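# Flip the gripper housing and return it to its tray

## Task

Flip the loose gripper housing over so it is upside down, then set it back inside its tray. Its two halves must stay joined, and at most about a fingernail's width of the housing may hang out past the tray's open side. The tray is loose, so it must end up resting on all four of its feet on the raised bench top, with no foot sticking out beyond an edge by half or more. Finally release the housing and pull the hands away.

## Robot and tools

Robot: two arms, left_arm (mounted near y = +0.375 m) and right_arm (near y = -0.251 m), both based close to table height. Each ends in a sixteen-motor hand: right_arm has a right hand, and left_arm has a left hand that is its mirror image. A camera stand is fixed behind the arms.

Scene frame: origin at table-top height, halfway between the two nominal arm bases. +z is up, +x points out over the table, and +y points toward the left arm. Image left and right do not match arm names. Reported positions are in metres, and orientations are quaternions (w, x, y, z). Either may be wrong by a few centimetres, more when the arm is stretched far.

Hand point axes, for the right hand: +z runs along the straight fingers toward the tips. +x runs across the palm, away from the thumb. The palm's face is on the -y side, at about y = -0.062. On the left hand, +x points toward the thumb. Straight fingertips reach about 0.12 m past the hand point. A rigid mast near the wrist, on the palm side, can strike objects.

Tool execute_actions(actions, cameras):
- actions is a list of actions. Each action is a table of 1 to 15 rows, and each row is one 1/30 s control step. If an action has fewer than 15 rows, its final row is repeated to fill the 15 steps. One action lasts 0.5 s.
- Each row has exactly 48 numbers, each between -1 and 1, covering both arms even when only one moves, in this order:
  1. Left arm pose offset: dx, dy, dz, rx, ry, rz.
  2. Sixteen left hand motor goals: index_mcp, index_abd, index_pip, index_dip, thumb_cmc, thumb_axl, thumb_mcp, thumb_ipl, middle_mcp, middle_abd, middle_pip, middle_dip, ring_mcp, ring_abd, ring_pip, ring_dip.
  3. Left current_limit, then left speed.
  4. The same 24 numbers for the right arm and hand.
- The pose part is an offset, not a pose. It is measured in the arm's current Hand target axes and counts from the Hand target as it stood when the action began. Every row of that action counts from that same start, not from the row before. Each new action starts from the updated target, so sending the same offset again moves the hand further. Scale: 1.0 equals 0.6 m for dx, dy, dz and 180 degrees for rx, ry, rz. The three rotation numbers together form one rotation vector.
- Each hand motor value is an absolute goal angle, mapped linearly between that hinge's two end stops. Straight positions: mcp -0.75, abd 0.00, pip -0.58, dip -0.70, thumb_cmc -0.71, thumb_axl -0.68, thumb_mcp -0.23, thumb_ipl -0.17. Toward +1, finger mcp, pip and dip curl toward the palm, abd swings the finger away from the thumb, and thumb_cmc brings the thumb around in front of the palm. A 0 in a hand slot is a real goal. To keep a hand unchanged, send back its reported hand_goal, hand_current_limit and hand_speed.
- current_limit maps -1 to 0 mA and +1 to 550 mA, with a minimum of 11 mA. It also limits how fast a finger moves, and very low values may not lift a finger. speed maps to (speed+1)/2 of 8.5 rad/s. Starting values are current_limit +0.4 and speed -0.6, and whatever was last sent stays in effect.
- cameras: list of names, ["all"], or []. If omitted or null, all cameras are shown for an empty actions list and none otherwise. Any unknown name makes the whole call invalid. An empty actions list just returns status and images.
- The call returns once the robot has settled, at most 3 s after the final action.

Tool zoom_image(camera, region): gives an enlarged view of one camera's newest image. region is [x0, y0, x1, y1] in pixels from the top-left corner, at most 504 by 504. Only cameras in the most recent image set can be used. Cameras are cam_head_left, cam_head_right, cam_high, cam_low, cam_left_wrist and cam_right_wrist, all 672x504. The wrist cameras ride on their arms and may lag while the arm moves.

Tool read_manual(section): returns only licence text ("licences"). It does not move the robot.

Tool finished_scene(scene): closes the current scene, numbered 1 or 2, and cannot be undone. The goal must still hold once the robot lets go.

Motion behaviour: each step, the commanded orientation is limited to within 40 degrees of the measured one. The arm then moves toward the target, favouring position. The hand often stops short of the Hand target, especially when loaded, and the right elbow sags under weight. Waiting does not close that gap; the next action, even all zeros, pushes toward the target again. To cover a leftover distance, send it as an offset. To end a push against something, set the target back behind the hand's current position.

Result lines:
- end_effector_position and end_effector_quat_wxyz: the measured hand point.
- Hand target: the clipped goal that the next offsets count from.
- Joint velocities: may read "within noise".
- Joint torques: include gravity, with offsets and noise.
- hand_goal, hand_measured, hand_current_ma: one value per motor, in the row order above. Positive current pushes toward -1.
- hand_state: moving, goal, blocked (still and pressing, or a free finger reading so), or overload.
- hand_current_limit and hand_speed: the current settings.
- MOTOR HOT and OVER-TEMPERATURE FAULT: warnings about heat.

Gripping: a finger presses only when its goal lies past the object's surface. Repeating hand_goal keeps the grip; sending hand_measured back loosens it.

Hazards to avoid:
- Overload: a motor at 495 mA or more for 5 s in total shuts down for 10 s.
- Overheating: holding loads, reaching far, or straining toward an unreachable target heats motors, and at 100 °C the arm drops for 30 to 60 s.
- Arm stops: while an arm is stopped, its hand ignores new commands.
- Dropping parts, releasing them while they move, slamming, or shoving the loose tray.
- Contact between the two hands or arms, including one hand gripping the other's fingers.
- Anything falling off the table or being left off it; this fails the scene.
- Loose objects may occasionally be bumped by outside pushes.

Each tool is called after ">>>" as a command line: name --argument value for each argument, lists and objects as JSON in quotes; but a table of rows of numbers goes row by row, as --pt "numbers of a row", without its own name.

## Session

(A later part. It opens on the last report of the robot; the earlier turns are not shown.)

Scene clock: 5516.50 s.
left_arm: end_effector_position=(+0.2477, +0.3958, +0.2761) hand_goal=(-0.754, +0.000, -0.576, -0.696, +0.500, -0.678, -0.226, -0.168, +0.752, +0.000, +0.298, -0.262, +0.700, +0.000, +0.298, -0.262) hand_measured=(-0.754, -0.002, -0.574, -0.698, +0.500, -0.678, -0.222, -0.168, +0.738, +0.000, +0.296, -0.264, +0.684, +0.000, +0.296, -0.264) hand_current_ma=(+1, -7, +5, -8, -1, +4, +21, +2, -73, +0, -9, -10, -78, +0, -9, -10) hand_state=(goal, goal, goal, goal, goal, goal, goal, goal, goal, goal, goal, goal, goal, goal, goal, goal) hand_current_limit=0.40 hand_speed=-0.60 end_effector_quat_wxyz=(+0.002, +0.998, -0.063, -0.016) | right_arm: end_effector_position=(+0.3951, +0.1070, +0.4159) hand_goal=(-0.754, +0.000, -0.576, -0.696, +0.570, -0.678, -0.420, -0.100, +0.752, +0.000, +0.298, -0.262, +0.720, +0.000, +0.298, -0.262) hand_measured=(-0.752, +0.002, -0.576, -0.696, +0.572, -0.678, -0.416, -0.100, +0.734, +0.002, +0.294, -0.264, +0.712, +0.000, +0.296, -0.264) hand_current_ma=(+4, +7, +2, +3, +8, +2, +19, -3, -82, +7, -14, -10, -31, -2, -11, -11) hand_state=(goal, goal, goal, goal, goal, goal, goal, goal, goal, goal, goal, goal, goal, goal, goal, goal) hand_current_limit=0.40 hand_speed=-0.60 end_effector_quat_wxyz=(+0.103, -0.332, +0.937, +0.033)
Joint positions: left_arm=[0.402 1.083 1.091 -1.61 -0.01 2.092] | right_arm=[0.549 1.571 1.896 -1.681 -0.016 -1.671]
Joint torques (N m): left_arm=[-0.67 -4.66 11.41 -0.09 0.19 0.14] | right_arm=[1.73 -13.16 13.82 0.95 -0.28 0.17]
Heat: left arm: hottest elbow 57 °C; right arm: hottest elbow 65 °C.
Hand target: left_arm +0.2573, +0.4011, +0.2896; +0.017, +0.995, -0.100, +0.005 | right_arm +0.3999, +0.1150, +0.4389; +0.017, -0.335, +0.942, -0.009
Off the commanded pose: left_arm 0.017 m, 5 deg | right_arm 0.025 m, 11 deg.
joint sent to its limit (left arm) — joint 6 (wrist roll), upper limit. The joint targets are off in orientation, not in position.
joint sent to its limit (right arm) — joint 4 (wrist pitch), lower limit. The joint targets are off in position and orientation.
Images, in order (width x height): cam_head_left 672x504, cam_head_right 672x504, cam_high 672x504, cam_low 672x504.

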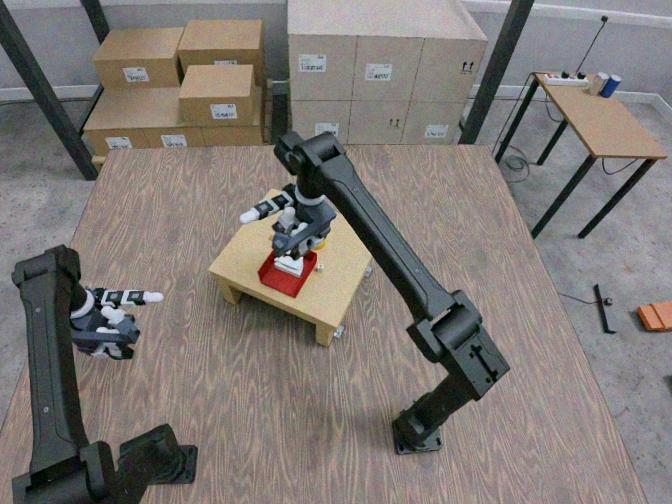

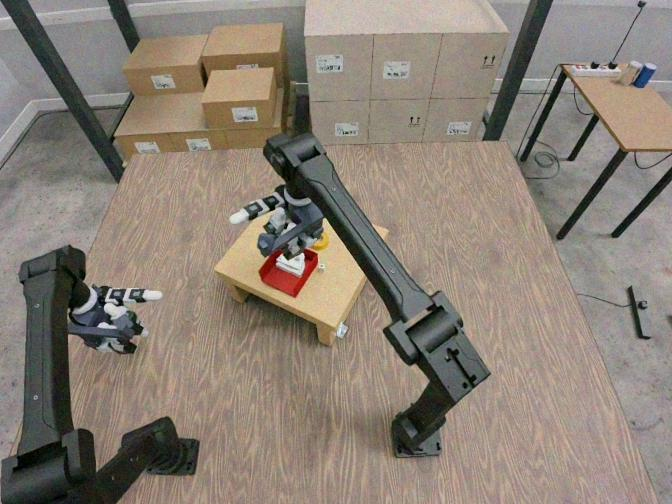

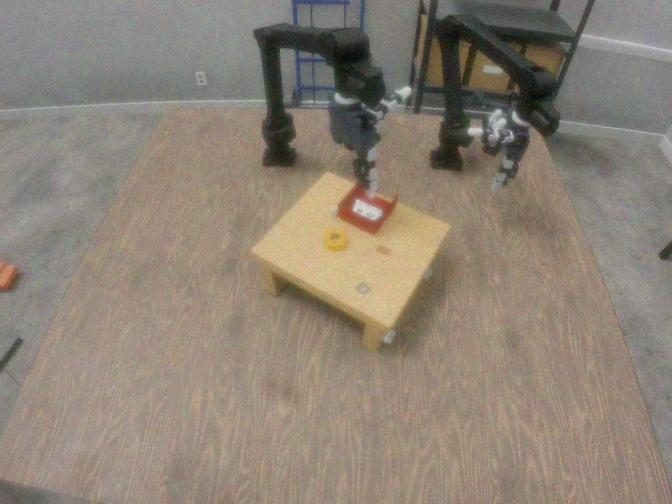

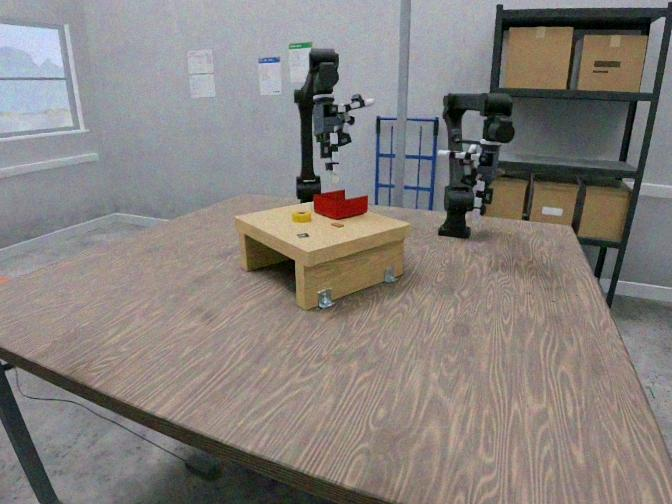

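>>> execute_actions --actions '[[[0,0,0,0,0,0,-0.754,0,-0.576,-0.696,0.5,-0.678,-0.226,-0.168,0.753,0,0.299,-0.261,0.70,0,0.299,-0.261,0.4,-0.6,-0.0254,-0.0163,0.085,0,0,0,-0.754,0,-0.576,-0.696,0.57,-0.678,-0.42,-0.1,0.753,0,0.299,-0.261,0.72,0,0.299,-0.261,0.4,-0.6]]]' --cameras '["cam_head_left","cam_head_right","cam_high","cam_low"]'

>>> zoom_image --camera "cam_high" --region '[330, 160, 410, 240]'

>>> zoom_image --camera "cam_low" --region '[290, 130, 390, 230]'

>>> zoom_image --camera "cam_head_right" --region '[250, 220, 330, 300]'

Scene clock: 5530.70 s.
left_arm: end_effector_position=(+0.2477, +0.3958, +0.2761) hand_goal=(-0.754, +0.000, -0.576, -0.696, +0.500, -0.678, -0.226, -0.168, +0.752, +0.000, +0.298, -0.262, +0.700, +0.000, +0.298, -0.262) hand_measured=(-0.754, -0.002, -0.574, -0.698, +0.500, -0.678, -0.222, -0.168, +0.738, +0.000, +0.296, -0.264, +0.684, +0.000, +0.296, -0.264) hand_current_ma=(+1, -7, +5, -8, -1, +4, +21, +2, -73, +0, -9, -10, -78, +0, -9, -10) hand_state=(goal, goal, goal, goal, goal, goal, goal, goal, goal, goal, goal, goal, goal, goal, goal, goal) hand_current_limit=0.40 hand_speed=-0.60 end_effector_quat_wxyz=(+0.002, +0.998, -0.063, -0.016) | right_arm: end_effector_position=(+0.4136, +0.1162, +0.3719) hand_goal=(-0.754, +0.000, -0.576, -0.696, +0.570, -0.678, -0.420, -0.100, +0.752, +0.000, +0.298, -0.262, +0.720, +0.000, +0.298, -0.262) hand_measured=(-0.752, +0.002, -0.576, -0.696, +0.572, -0.678, -0.416, -0.100, +0.734, +0.002, +0.294, -0.264, +0.712, +0.000, +0.296, -0.264) hand_current_ma=(+4, +7, +2, +3, +8, +2, +19, -3, -82, +7, -14, -10, -31, -2, -11, -11) hand_state=(goal, goal, goal, goal, goal, goal, goal, goal, goal, goal, goal, goal, goal, goal, goal, goal) hand_current_limit=0.40 hand_speed=-0.60 end_effector_quat_wxyz=(+0.064, -0.332, +0.941, +0.016)
Joint positions: left_arm=[0.402 1.083 1.091 -1.61 -0.01 2.092] | right_arm=[0.549 1.655 1.896 -1.681 -0.002 -1.671]
Joint torques (N m): left_arm=[-0.32 -5.19 11.37 -0.01 0.2 0.14] | right_arm=[0.21 -15.21 12.31 0.77 -0.17 0]
Heat: left arm: hottest elbow 57 °C; right arm: hottest elbow 67 °C.
Hand target: left_arm +0.2573, +0.4011, +0.2896; +0.017, +0.995, -0.100, +0.005 | right_arm +0.4199, +0.1168, +0.3887; +0.017, -0.335, +0.942, -0.009
Off the commanded pose: left_arm 0.017 m, 5 deg | right_arm 0.018 m, 6 deg.
joint sent to its limit (left arm) — joint 6 (wrist roll), upper limit. The joint targets are off in orientation, not in position.
joint sent to its limit (right arm) — joint 4 (wrist pitch), lower limit. The joint targets are off in orientation, not in position.
Images, in order (width x height): cam_head_left 672x504, cam_head_right 672x504, cam_high 672x504, cam_low 672x504.

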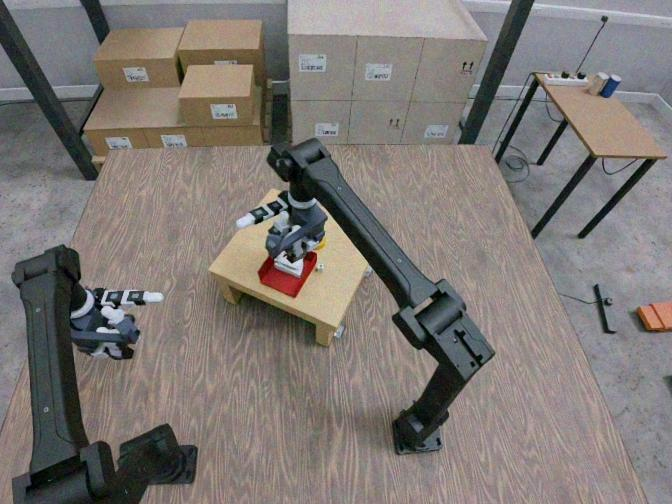

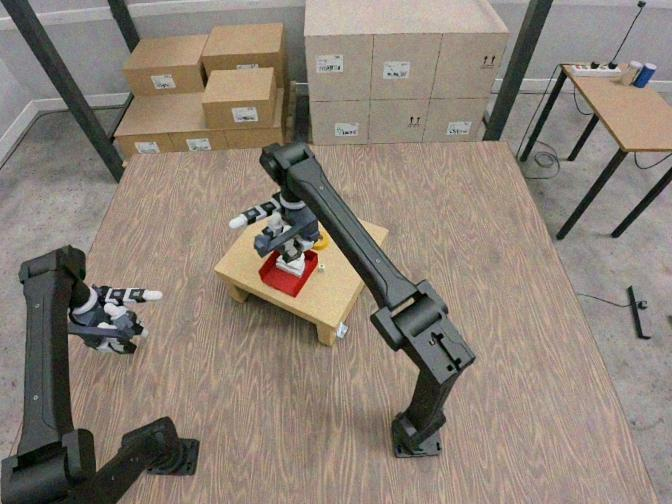

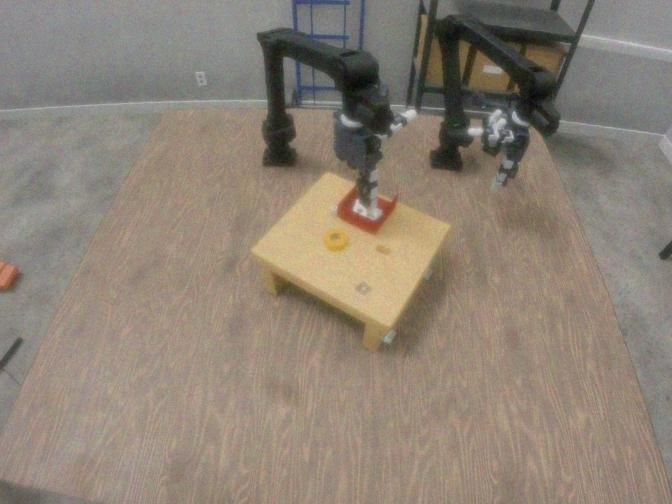

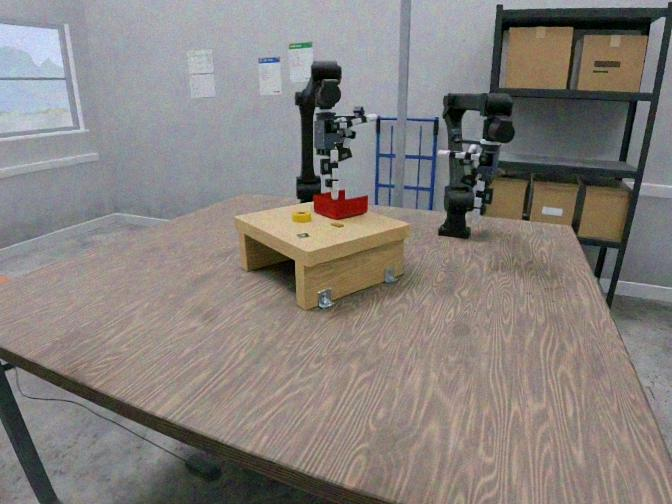

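Scaled by 6.300 from the camera's 672x504 image, which has a finer 960x720 frame.

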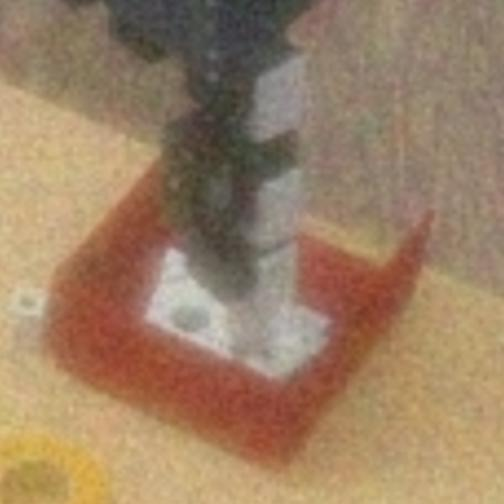

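Scaled by 5.040 from the camera's 672x504 image, which has a finer 960x720 frame.

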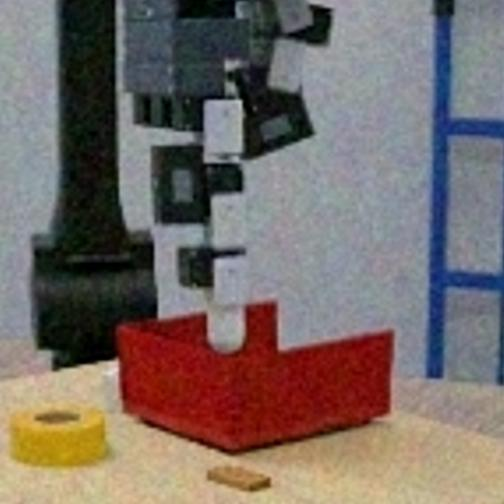

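Scaled by 6.300 from the camera's 672x504 image, which has a finer 960x720 frame.

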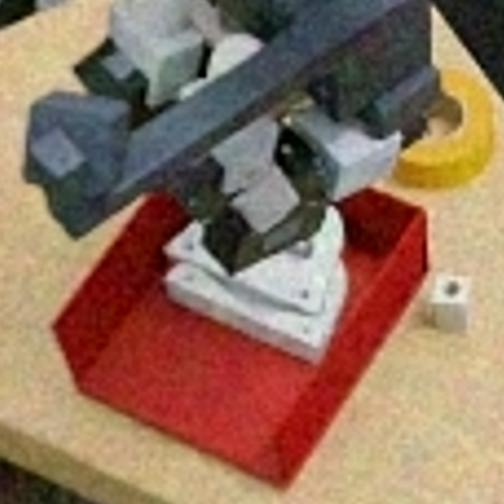

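>>> execute_actions --actions '[[[0,0,0,0,0,0,-0.754,0,-0.576,-0.696,0.5,-0.678,-0.226,-0.168,0.753,0,0.299,-0.261,0.70,0,0.299,-0.261,0.4,-0.6,0.04,-0.004,0,0,0,0,-0.754,0,-0.576,-0.696,0.57,-0.678,-0.42,-0.1,0.753,0,0.299,-0.261,0.72,0,0.299,-0.261,0.4,-0.6]]]' --cameras '["cam_head_right","cam_high"]'

>>> zoom_image --camera "cam_high" --region '[330, 160, 410, 240]'

>>> zoom_image --camera "cam_head_right" --region '[250, 220, 330, 300]'

Scene clock: 5541.23 s.
left_arm: end_effector_position=(+0.2477, +0.3958, +0.2761) hand_goal=(-0.754, +0.000, -0.576, -0.696, +0.500, -0.678, -0.226, -0.168, +0.752, +0.000, +0.298, -0.262, +0.700, +0.000, +0.298, -0.262) hand_measured=(-0.754, -0.002, -0.574, -0.698, +0.500, -0.678, -0.222, -0.168, +0.738, +0.000, +0.296, -0.264, +0.684, +0.000, +0.296, -0.264) hand_current_ma=(+1, -7, +5, -8, -1, +4, +21, +2, -73, +0, -9, -10, -78, +0, -9, -10) hand_state=(goal, goal, goal, goal, goal, goal, goal, goal, goal, goal, goal, goal, goal, goal, goal, goal) hand_current_limit=0.40 hand_speed=-0.60 end_effector_quat_wxyz=(+0.002, +0.998, -0.063, -0.016) | right_arm: end_effector_position=(+0.4065, +0.1062, +0.3743) hand_goal=(-0.754, +0.000, -0.576, -0.696, +0.570, -0.678, -0.420, -0.100, +0.752, +0.000, +0.298, -0.262, +0.720, +0.000, +0.298, -0.262) hand_measured=(-0.752, +0.002, -0.576, -0.696, +0.572, -0.678, -0.416, -0.100, +0.734, +0.002, +0.294, -0.264, +0.712, +0.000, +0.296, -0.264) hand_current_ma=(+4, +7, +2, +3, +8, +2, +19, -3, -82, +7, -14, -10, -31, -2, -11, -11) hand_state=(goal, goal, goal, goal, goal, goal, goal, goal, goal, goal, goal, goal, goal, goal, goal, goal) hand_current_limit=0.40 hand_speed=-0.60 end_effector_quat_wxyz=(+0.063, -0.329, +0.942, +0.015)
Joint positions: left_arm=[0.402 1.083 1.091 -1.61 -0.01 2.092] | right_arm=[0.541 1.624 1.864 -1.681 0 -1.673]
Joint torques (N m): left_arm=[-0.38 -4.95 11.4 0.01 0.2 0.15] | right_arm=[0.38 -17.08 9.36 0.59 -0.15 -0.13]
Heat: left arm: hottest elbow 57 °C; right arm: hottest elbow 68 °C.
Hand target: left_arm +0.2573, +0.4011, +0.2896; +0.017, +0.995, -0.100, +0.005 | right_arm +0.4028, +0.0998, +0.3881; +0.017, -0.335, +0.942, -0.009
Off the commanded pose: left_arm 0.017 m, 5 deg | right_arm 0.016 m, 6 deg.
joint sent to its limit (left arm) — joint 6 (wrist roll), upper limit. The joint targets are off in orientation, not in position.
joint sent to its limit (right arm) — joint 4 (wrist pitch), lower limit. The joint targets are off in orientation, not in position.
Images, in order (width x height): cam_head_right 672x504, cam_high 672x504.

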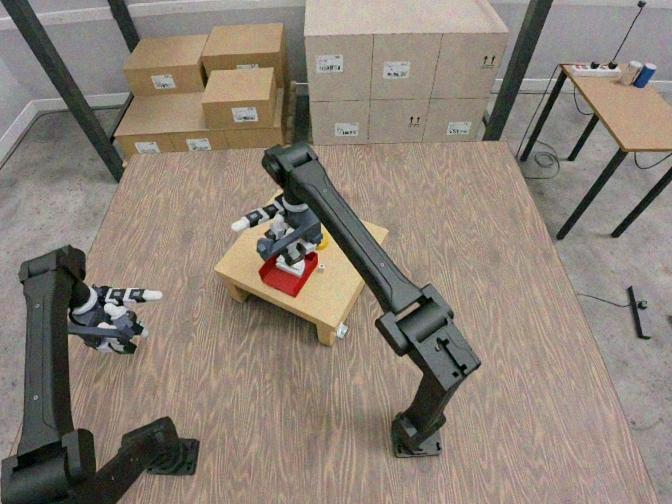

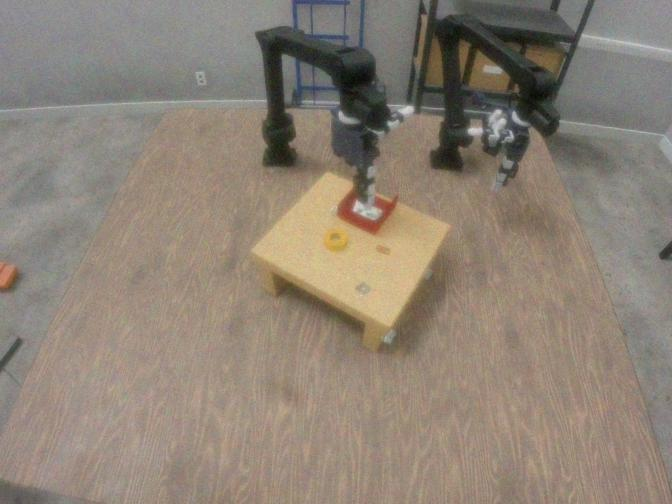

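Scaled by 6.300 from the camera's 672x504 image, which has a finer 960x720 frame.

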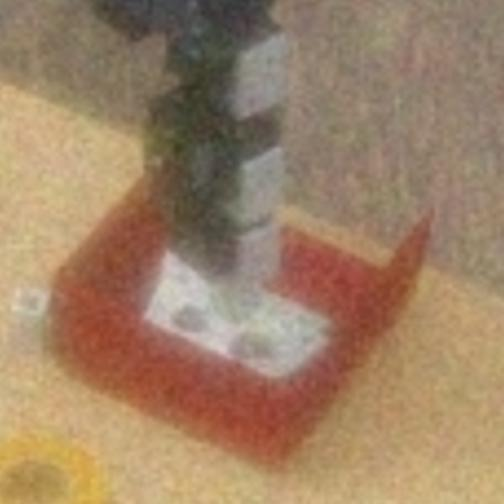

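Scaled by 6.300 from the camera's 672x504 image, which has a finer 960x720 frame.

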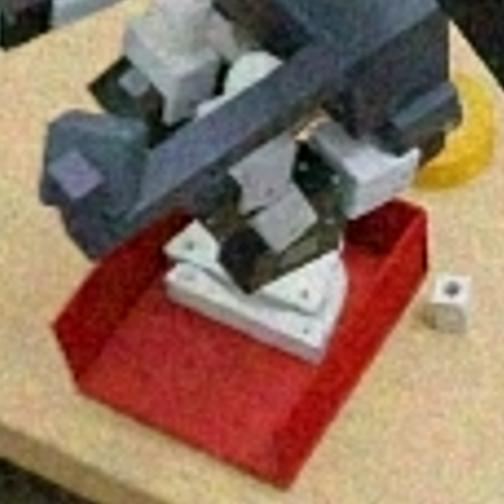

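>>> execute_actions --actions '[[[0,0,0,0,0,0,-0.754,0,-0.576,-0.696,0.5,-0.678,-0.226,-0.168,0.753,0,0.299,-0.261,0.70,0,0.299,-0.261,0.4,-0.6,0.006,-0.018,0.01,0,0,0,-0.754,0,-0.576,-0.696,0.57,-0.678,-0.42,-0.1,0.753,0,0.299,-0.261,0.72,0,0.299,-0.261,0.4,-0.6]],[[0,0,0,0,0,0,-0.754,0,-0.576,-0.696,0.5,-0.678,-0.226,-0.168,0.753,0,0.299,-0.261,0.70,0,0.299,-0.261,0.4,-0.6,0,0,0.025,0,0,0,-0.754,0,-0.576,-0.696,0.57,-0.678,-0.42,-0.1,0.753,0,0.299,-0.261,0.72,0,0.299,-0.261,0.4,-0.6]]]' --cameras '["cam_head_right","cam_high"]'

>>> zoom_image --camera "cam_high" --region '[330, 160, 410, 240]'

>>> zoom_image --camera "cam_head_right" --region '[250, 220, 330, 300]'

Scene clock: 5553.63 s.
left_arm: end_effector_position=(+0.2477, +0.3958, +0.2761) hand_goal=(-0.754, +0.000, -0.576, -0.696, +0.500, -0.678, -0.226, -0.168, +0.752, +0.000, +0.298, -0.262, +0.700, +0.000, +0.298, -0.262) hand_measured=(-0.754, -0.002, -0.574, -0.698, +0.500, -0.678, -0.222, -0.168, +0.738, +0.000, +0.296, -0.264, +0.684, +0.000, +0.296, -0.264) hand_current_ma=(+1, -7, +5, -8, -1, +4, +21, +2, -73, +0, -9, -10, -78, +0, -9, -10) hand_state=(goal, goal, goal, goal, goal, goal, goal, goal, goal, goal, goal, goal, goal, goal, goal, goal) hand_current_limit=0.40 hand_speed=-0.60 end_effector_quat_wxyz=(+0.002, +0.998, -0.063, -0.016) | right_arm: end_effector_position=(+0.4090, +0.0924, +0.3608) hand_goal=(-0.754, +0.000, -0.576, -0.696, +0.570, -0.678, -0.420, -0.100, +0.752, +0.000, +0.298, -0.262, +0.720, +0.000, +0.298, -0.262) hand_measured=(-0.752, +0.002, -0.576, -0.696, +0.572, -0.678, -0.416, -0.100, +0.734, +0.002, +0.294, -0.264, +0.712, +0.000, +0.296, -0.264) hand_current_ma=(+7, +7, +2, +3, +8, +2, +19, -3, -82, +7, -14, -10, -31, -2, -11, -11) hand_state=(goal, goal, goal, goal, goal, goal, goal, goal, goal, goal, goal, goal, goal, goal, goal, goal) hand_current_limit=0.40 hand_speed=-0.60 end_effector_quat_wxyz=(+0.050, -0.330, +0.943, +0.006)
Joint positions: left_arm=[0.402 1.083 1.091 -1.61 -0.01 2.092] | right_arm=[0.518 1.623 1.833 -1.681 0.009 -1.697]
Joint torques (N m): left_arm=[-0.38 -4.72 11.29 -0.01 0.21 0.17] | right_arm=[0.32 -15.03 9.29 0.59 -0.14 -0.08]
Heat: left arm: hottest elbow 57 °C; right arm: hottest elbow 67 °C.
Hand target: left_arm +0.2573, +0.4011, +0.2896; +0.017, +0.995, -0.100, +0.005 | right_arm +0.4076, +0.0890, +0.3674; +0.017, -0.334, +0.942, -0.008
Off the commanded pose: left_arm 0.017 m, 5 deg | right_arm 0.008 m, 4 deg.
joint sent to its limit (left arm) — joint 6 (wrist roll), upper limit. The joint targets are off in orientation, not in position.
joint sent to its limit (right arm) — joint 4 (wrist pitch), lower limit. The joint targets are off in orientation, not in position.
Images, in order (width x height): cam_head_right 672x504, cam_high 672x504.

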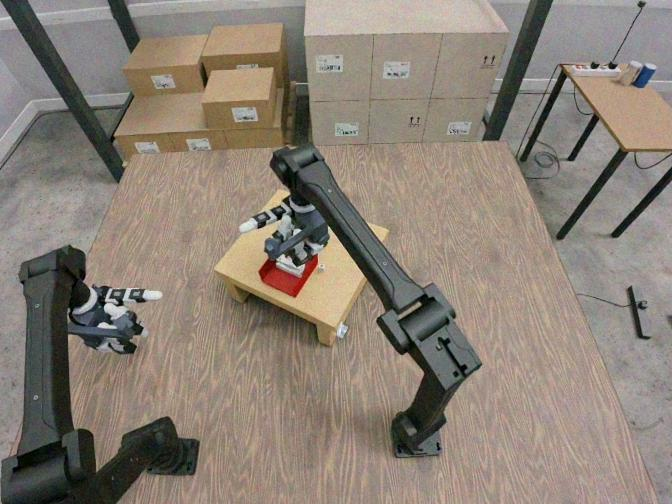

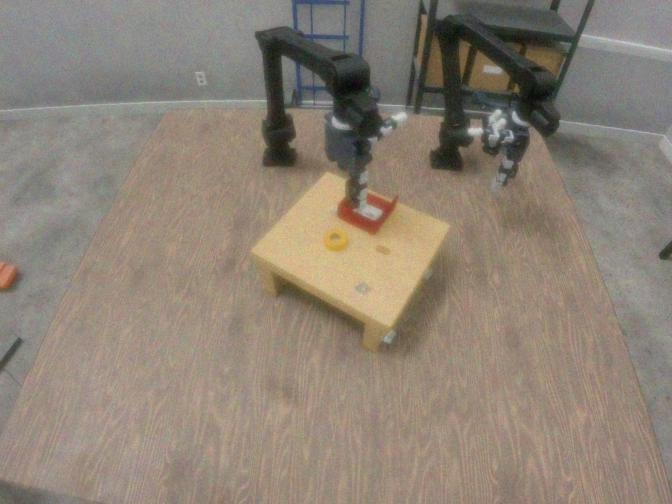

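Scaled by 6.300 from the camera's 672x504 image, which has a finer 960x720 frame.

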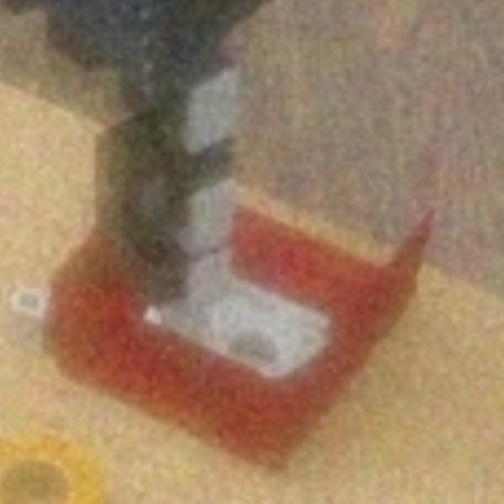

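Scaled by 6.300 from the camera's 672x504 image, which has a finer 960x720 frame.

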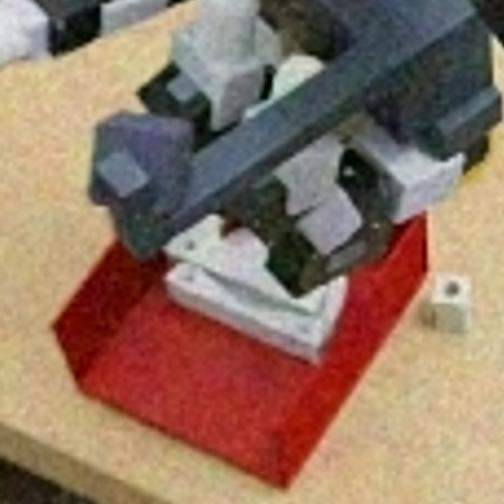

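>>> execute_actions --actions '[[[0,0,0,0,0,0,-0.754,0,-0.576,-0.696,0.5,-0.678,-0.226,-0.168,0.753,0,0.299,-0.261,0.70,0,0.299,-0.261,0.4,-0.6,0.016,-0.004,-0.025,0,0,0,-0.754,0,-0.576,-0.696,0.57,-0.678,-0.42,-0.1,0.753,0,0.299,-0.261,0.72,0,0.299,-0.261,0.4,-0.6]]]' --cameras '["cam_high"]'

>>> zoom_image --camera "cam_high" --region '[330, 160, 410, 240]'

Scene clock: 5569.80 s.
left_arm: end_effector_position=(+0.2477, +0.3958, +0.2761) hand_goal=(-0.754, +0.000, -0.576, -0.696, +0.500, -0.678, -0.226, -0.168, +0.752, +0.000, +0.298, -0.262, +0.700, +0.000, +0.298, -0.262) hand_measured=(-0.754, -0.002, -0.574, -0.698, +0.500, -0.678, -0.222, -0.168, +0.738, +0.000, +0.296, -0.264, +0.684, +0.000, +0.296, -0.264) hand_current_ma=(+1, -7, +5, -8, -1, +4, +21, +2, -73, +0, -9, -10, -78, +0, -9, -10) hand_state=(goal, goal, goal, goal, goal, goal, goal, goal, goal, goal, goal, goal, goal, goal, goal, goal) hand_current_limit=0.40 hand_speed=-0.60 end_effector_quat_wxyz=(+0.002, +0.998, -0.063, -0.016) | right_arm: end_effector_position=(+0.4052, +0.0863, +0.3685) hand_goal=(-0.754, +0.000, -0.576, -0.696, +0.570, -0.678, -0.420, -0.100, +0.752, +0.000, +0.298, -0.262, +0.720, +0.000, +0.298, -0.262) hand_measured=(-0.752, +0.002, -0.576, -0.696, +0.572, -0.678, -0.416, -0.100, +0.734, +0.002, +0.294, -0.264, +0.712, +0.000, +0.296, -0.264) hand_current_ma=(+7, +7, +2, +3, +8, +2, +19, -3, -82, +7, -14, -10, -31, -2, -11, -11) hand_state=(goal, goal, goal, goal, goal, goal, goal, goal, goal, goal, goal, goal, goal, goal, goal, goal) hand_current_limit=0.40 hand_speed=-0.60 end_effector_quat_wxyz=(+0.057, -0.330, +0.942, +0.007)
Joint positions: left_arm=[0.402 1.083 1.091 -1.61 -0.01 2.092] | right_arm=[0.512 1.6 1.824 -1.681 0.009 -1.703]
Joint torques (N m): left_arm=[-0.56 -5.3 11.41 -0.05 0.18 0.15] | right_arm=[0.15 -16.26 9.25 0.66 -0.39 -0.22]
Heat: left arm: hottest elbow 57 °C; right arm: hottest elbow 63 °C.
Hand target: left_arm +0.2573, +0.4011, +0.2896; +0.017, +0.995, -0.100, +0.005 | right_arm +0.4010, +0.0812, +0.3821; +0.017, -0.335, +0.942, -0.009
Off the commanded pose: left_arm 0.017 m, 5 deg | right_arm 0.015 m, 5 deg.
joint sent to its limit (left arm) — joint 6 (wrist roll), upper limit. The joint targets are off in orientation, not in position.
joint sent to its limit (right arm) — joint 4 (wrist pitch), lower limit. The joint targets are off in orientation, not in position.
Images, in order (width x height): cam_high 672x504.

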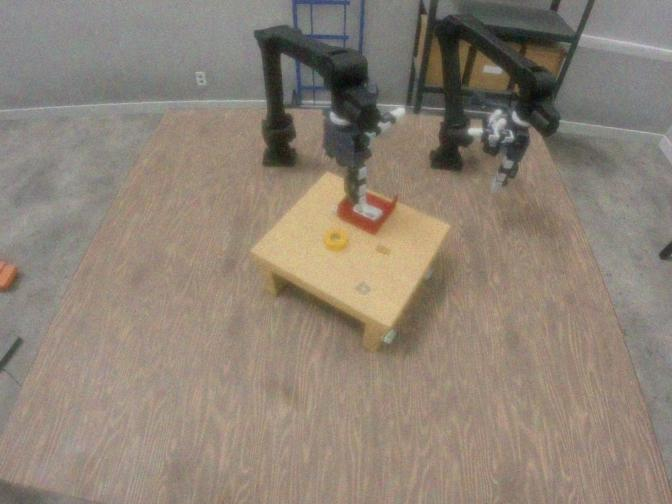

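Scaled by 6.300 from the camera's 672x504 image, which has a finer 960x720 frame.

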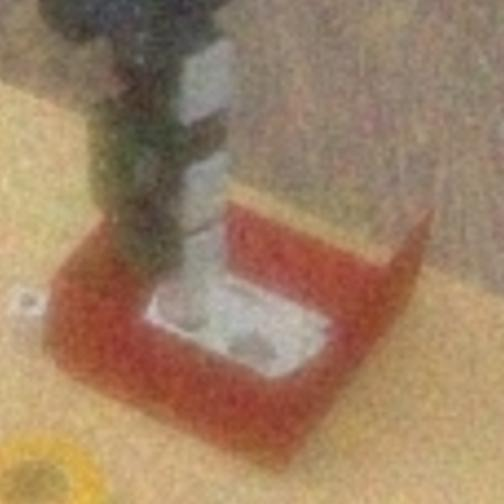

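>>> execute_actions --actions '[[[0,0,0,0,0,0,-0.754,0,-0.576,-0.696,0.5,-0.678,-0.226,-0.168,0.753,0,0.299,-0.261,0.70,0,0.299,-0.261,0.4,-0.6,0,-0.0205,0,0,0,0,-0.754,0,-0.576,-0.696,0.57,-0.678,-0.42,-0.1,0.753,0,0.299,-0.261,0.72,0,0.299,-0.261,0.4,-0.6]],[[0,0,0,0,0,0,-0.754,0,-0.576,-0.696,0.5,-0.678,-0.226,-0.168,0.753,0,0.299,-0.261,0.70,0,0.299,-0.261,0.4,-0.6,0,0,0.03,0,0,0,-0.754,0,-0.576,-0.696,0.57,-0.678,-0.42,-0.1,0.753,0,0.299,-0.261,0.72,0,0.299,-0.261,0.4,-0.6]]]' --cameras '["cam_high","cam_head_left"]'

>>> zoom_image --camera "cam_high" --region '[330, 160, 410, 240]'

Scene clock: 5579.27 s.
left_arm: end_effector_position=(+0.2477, +0.3958, +0.2761) hand_goal=(-0.754, +0.000, -0.576, -0.696, +0.500, -0.678, -0.226, -0.168, +0.752, +0.000, +0.298, -0.262, +0.700, +0.000, +0.298, -0.262) hand_measured=(-0.754, -0.002, -0.574, -0.698, +0.500, -0.678, -0.222, -0.168, +0.738, +0.000, +0.296, -0.264, +0.684, +0.000, +0.296, -0.264) hand_current_ma=(+1, -7, +5, -8, -1, +4, +21, +2, -73, +0, -9, -10, -78, +0, -9, -10) hand_state=(goal, goal, goal, goal, goal, goal, goal, goal, goal, goal, goal, goal, goal, goal, goal, goal) hand_current_limit=0.40 hand_speed=-0.60 end_effector_quat_wxyz=(+0.002, +0.998, -0.063, -0.016) | right_arm: end_effector_position=(+0.4091, +0.0747, +0.3629) hand_goal=(-0.754, +0.000, -0.576, -0.696, +0.570, -0.678, -0.420, -0.100, +0.752, +0.000, +0.298, -0.262, +0.720, +0.000, +0.298, -0.262) hand_measured=(-0.746, +0.002, -0.572, -0.696, +0.572, -0.678, -0.416, -0.100, +0.734, +0.002, +0.294, -0.264, +0.712, +0.000, +0.296, -0.264) hand_current_ma=(+31, +7, +12, +3, +8, +2, +19, -3, -82, +7, -14, -10, -31, -2, -11, -11) hand_state=(goal, goal, goal, goal, goal, goal, goal, goal, goal, goal, goal, goal, goal, goal, goal, goal) hand_current_limit=0.40 hand_speed=-0.60 end_effector_quat_wxyz=(+0.050, -0.332, +0.942, +0.005)
Joint positions: left_arm=[0.402 1.083 1.091 -1.61 -0.01 2.092] | right_arm=[0.487 1.6 1.81 -1.681 0.007 -1.731]
Joint torques (N m): left_arm=[-0.56 -4.84 11.37 -0.13 0.21 0.14] | right_arm=[1.2 -13.92 9.03 0.84 -0.07 -0.12]
Heat: left arm: hottest elbow 57 °C; right arm: hottest elbow 63 °C.
Hand target: left_arm +0.2573, +0.4011, +0.2896; +0.017, +0.995, -0.100, +0.005 | right_arm +0.4095, +0.0716, +0.3645; +0.017, -0.335, +0.942, -0.009
Off the commanded pose: left_arm 0.017 m, 5 deg | right_arm 0.004 m, 4 deg.
joint sent to its limit (left arm) — joint 6 (wrist roll), upper limit. The joint targets are off in orientation, not in position.
joint sent to its limit (right arm) — joint 4 (wrist pitch), lower limit. The joint targets are off in orientation, not in position.
Images, in order (width x height): cam_head_left 672x504, cam_high 672x504.

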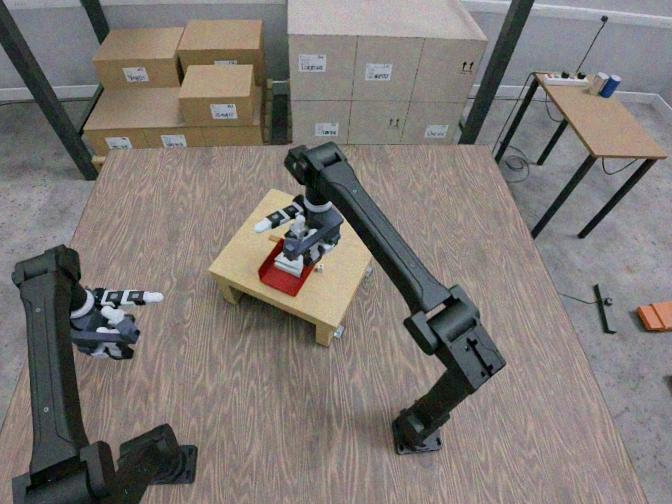

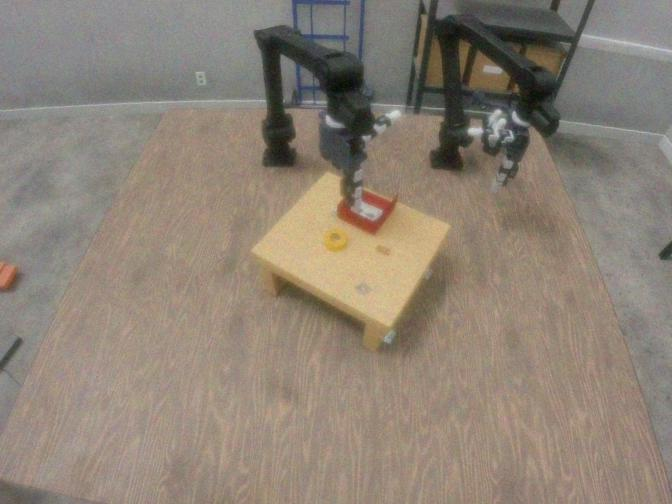

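Scaled by 6.300 from the camera's 672x504 image, which has a finer 960x720 frame.

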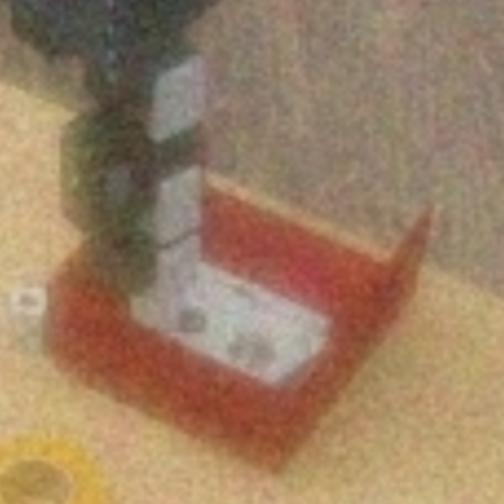

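>>> execute_actions --actions '[[[0,0,0,0,0,0,-0.754,0,-0.576,-0.696,0.5,-0.678,-0.226,-0.168,0.753,0,0.299,-0.261,0.70,0,0.299,-0.261,0.4,-0.6,0,0,-0.03,0,0,0,-0.754,0,-0.576,-0.696,0.57,-0.678,-0.42,-0.1,0.753,0,0.299,-0.261,0.72,0,0.299,-0.261,0.4,-0.6]],[[0,0,0,0,0,0,-0.754,0,-0.576,-0.696,0.5,-0.678,-0.226,-0.168,0.753,0,0.299,-0.261,0.70,0,0.299,-0.261,0.4,-0.6,-0.012,0.03,0,0,0,0,-0.754,0,-0.576,-0.696,0.57,-0.678,-0.42,-0.1,0.753,0,0.299,-0.261,0.72,0,0.299,-0.261,0.4,-0.6]]]' --cameras '["cam_high","cam_head_left"]'

>>> zoom_image --camera "cam_high" --region '[330, 160, 410, 240]'

Scene clock: 5594.33 s.
left_arm: end_effector_position=(+0.2477, +0.3958, +0.2761) hand_goal=(-0.754, +0.000, -0.576, -0.696, +0.500, -0.678, -0.226, -0.168, +0.752, +0.000, +0.298, -0.262, +0.700, +0.000, +0.298, -0.262) hand_measured=(-0.754, -0.002, -0.574, -0.698, +0.500, -0.678, -0.222, -0.168, +0.738, +0.000, +0.296, -0.264, +0.684, +0.000, +0.296, -0.264) hand_current_ma=(+1, -7, +5, -8, -1, +4, +21, +2, -73, +0, -9, -10, -78, +0, -9, -10) hand_state=(goal, goal, goal, goal, goal, goal, goal, goal, goal, goal, goal, goal, goal, goal, goal, goal) hand_current_limit=0.40 hand_speed=-0.60 end_effector_quat_wxyz=(+0.002, +0.998, -0.063, -0.016) | right_arm: end_effector_position=(+0.4020, +0.0848, +0.3630) hand_goal=(-0.754, +0.000, -0.576, -0.696, +0.570, -0.678, -0.420, -0.100, +0.752, +0.000, +0.298, -0.262, +0.720, +0.000, +0.298, -0.262) hand_measured=(-0.748, +0.002, -0.572, -0.696, +0.572, -0.678, -0.416, -0.100, +0.734, +0.002, +0.294, -0.264, +0.712, +0.000, +0.296, -0.264) hand_current_ma=(+21, +8, +12, +3, +8, +2, +19, -3, -82, +7, -14, -10, -31, -2, -11, -11) hand_state=(goal, goal, goal, goal, goal, goal, goal, goal, goal, goal, goal, goal, goal, goal, goal, goal) hand_current_limit=0.40 hand_speed=-0.60 end_effector_quat_wxyz=(+0.050, -0.337, +0.940, +0.006)
Joint positions: left_arm=[0.402 1.083 1.091 -1.61 -0.01 2.092] | right_arm=[0.512 1.6 1.81 -1.681 0.007 -1.719]
Joint torques (N m): left_arm=[-0.5 -5.07 11.32 0.05 0.19 0.15] | right_arm=[1.55 -14.68 11.92 0.69 -0.32 0.17]
Heat: left arm: hottest elbow 57 °C; right arm: hottest elbow 61 °C.
Hand target: left_arm +0.2573, +0.4011, +0.2896; +0.017, +0.995, -0.100, +0.005 | right_arm +0.4030, +0.0902, +0.3822; +0.017, -0.335, +0.942, -0.008
Off the commanded pose: left_arm 0.017 m, 5 deg | right_arm 0.020 m, 4 deg.
joint sent to its limit (left arm) — joint 6 (wrist roll), upper limit. The joint targets are off in orientation, not in position.
joint sent to its limit (right arm) — joint 4 (wrist pitch), lower limit. The joint targets are off in orientation, not in position.
Images, in order (width x height): cam_head_left 672x504, cam_high 672x504.

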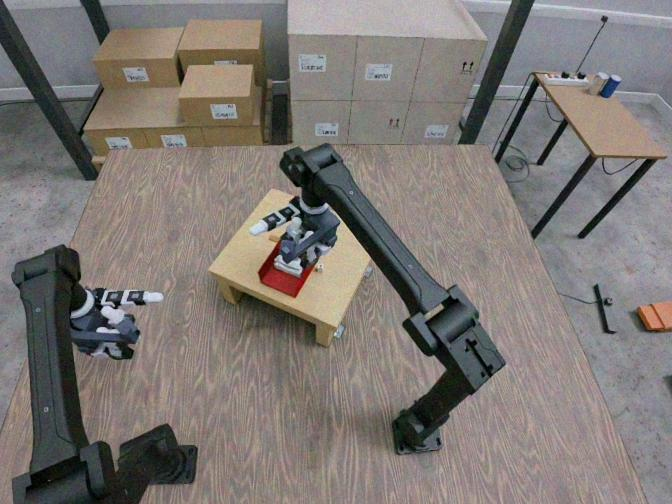

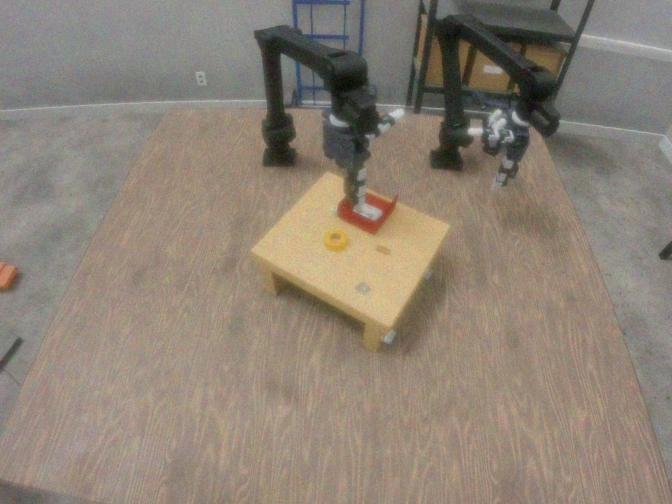

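Scaled by 6.300 from the camera's 672x504 image, which has a finer 960x720 frame.

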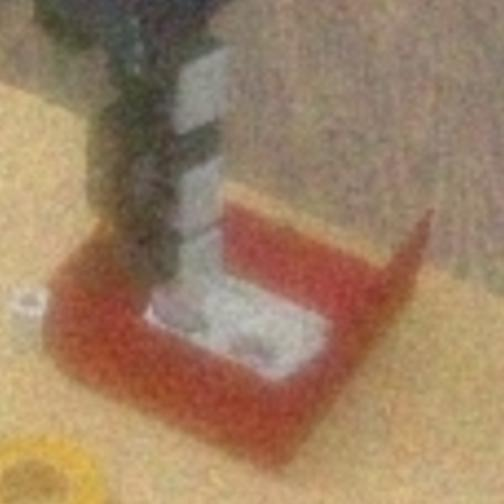

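>>> execute_actions --actions '[[[0,0,0,0,0,0,-0.754,0,-0.576,-0.696,0.5,-0.678,-0.226,-0.168,0.753,0,0.299,-0.261,0.70,0,0.299,-0.261,0.4,-0.6,0,0,-0.02,0,0,0,-0.754,0,-0.576,-0.696,0.57,-0.678,-0.42,-0.1,0.753,0,0.299,-0.261,0.72,0,0.299,-0.261,0.4,-0.6]],[[0,0,0,0,0,0,-0.754,0,-0.576,-0.696,0.5,-0.678,-0.226,-0.168,0.753,0,0.299,-0.261,0.70,0,0.299,-0.261,0.4,-0.6,-0.024,-0.0045,0,0,0,0,-0.754,0,-0.576,-0.696,0.57,-0.678,-0.42,-0.1,0.753,0,0.299,-0.261,0.72,0,0.299,-0.261,0.4,-0.6]]]' --cameras '["cam_high","cam_head_left"]'

>>> zoom_image --camera "cam_high" --region '[330, 160, 410, 240]'

Scene clock: 5606.07 s.
left_arm: end_effector_position=(+0.2477, +0.3958, +0.2761) hand_goal=(-0.754, +0.000, -0.576, -0.696, +0.500, -0.678, -0.226, -0.168, +0.752, +0.000, +0.298, -0.262, +0.700, +0.000, +0.298, -0.262) hand_measured=(-0.754, -0.002, -0.574, -0.698, +0.500, -0.678, -0.222, -0.168, +0.738, +0.000, +0.296, -0.264, +0.684, +0.000, +0.296, -0.264) hand_current_ma=(+1, -7, +5, -8, -1, +4, +21, +2, -73, +0, -9, -10, -78, +0, -9, -10) hand_state=(goal, goal, goal, goal, goal, goal, goal, goal, goal, goal, goal, goal, goal, goal, goal, goal) hand_current_limit=0.40 hand_speed=-0.60 end_effector_quat_wxyz=(+0.002, +0.998, -0.063, -0.016) | right_arm: end_effector_position=(+0.4066, +0.0876, +0.3768) hand_goal=(-0.754, +0.000, -0.576, -0.696, +0.570, -0.678, -0.420, -0.100, +0.752, +0.000, +0.298, -0.262, +0.720, +0.000, +0.298, -0.262) hand_measured=(-0.748, +0.002, -0.572, -0.696, +0.572, -0.678, -0.416, -0.100, +0.734, +0.002, +0.294, -0.264, +0.712, +0.000, +0.296, -0.264) hand_current_ma=(+21, +8, +12, +3, +8, +2, +19, -3, -82, +7, -14, -10, -31, -2, -11, -11) hand_state=(goal, goal, goal, goal, goal, goal, goal, goal, goal, goal, goal, goal, goal, goal, goal, goal) hand_current_limit=0.40 hand_speed=-0.60 end_effector_quat_wxyz=(+0.067, -0.337, +0.939, +0.009)
Joint positions: left_arm=[0.402 1.083 1.091 -1.61 -0.01 2.092] | right_arm=[0.512 1.6 1.844 -1.681 0.007 -1.719]
Joint torques (N m): left_arm=[-0.44 -4.6 11.44 -0.06 0.22 0.15] | right_arm=[1.44 -12.63 13.79 0.4 -0.53 0.19]
Heat: left arm: hottest elbow 57 °C; right arm: hottest elbow 62 °C.
Hand target: left_arm +0.2573, +0.4011, +0.2896; +0.017, +0.995, -0.100, +0.005 | right_arm +0.4154, +0.0972, +0.3946; +0.017, -0.335, +0.942, -0.009
Off the commanded pose: left_arm 0.017 m, 5 deg | right_arm 0.022 m, 6 deg.
joint sent to its limit (left arm) — joint 6 (wrist roll), upper limit. The joint targets are off in orientation, not in position.
joint sent to its limit (right arm) — joint 4 (wrist pitch), lower limit. The joint targets are off in position and orientation.
Images, in order (width x height): cam_head_left 672x504, cam_high 672x504.

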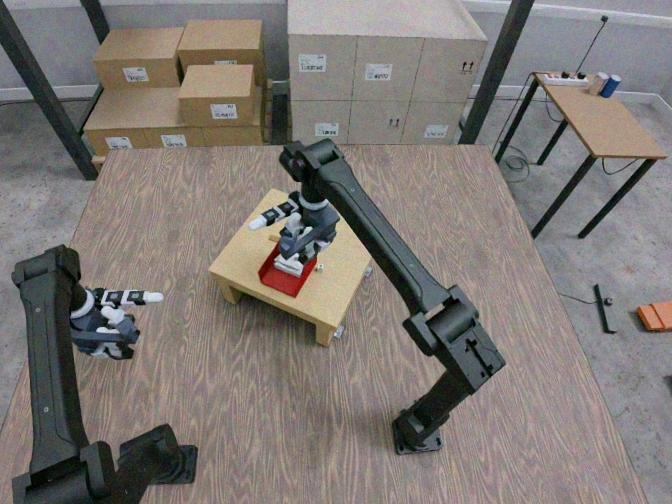

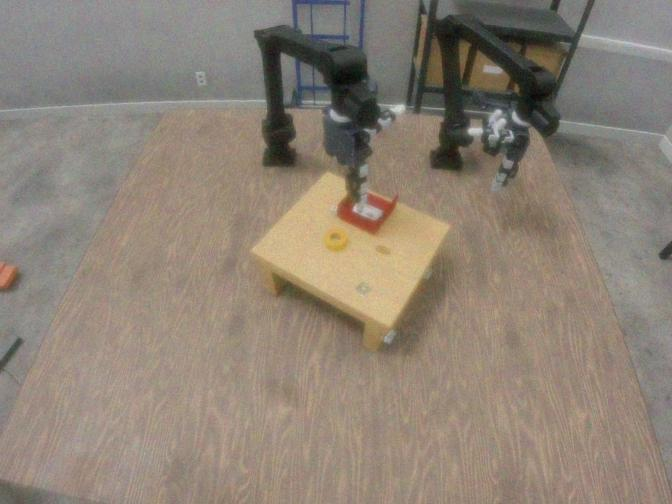

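Scaled by 6.300 from the camera's 672x504 image, which has a finer 960x720 frame.

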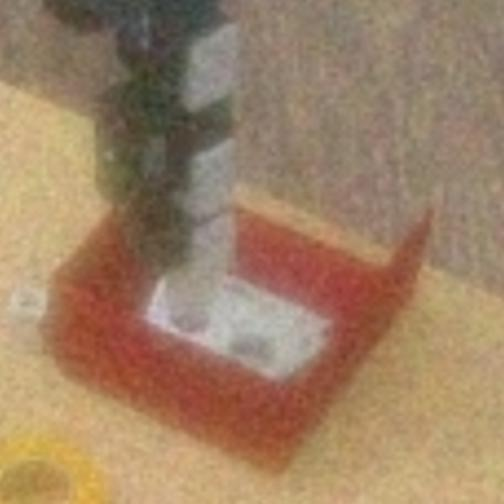

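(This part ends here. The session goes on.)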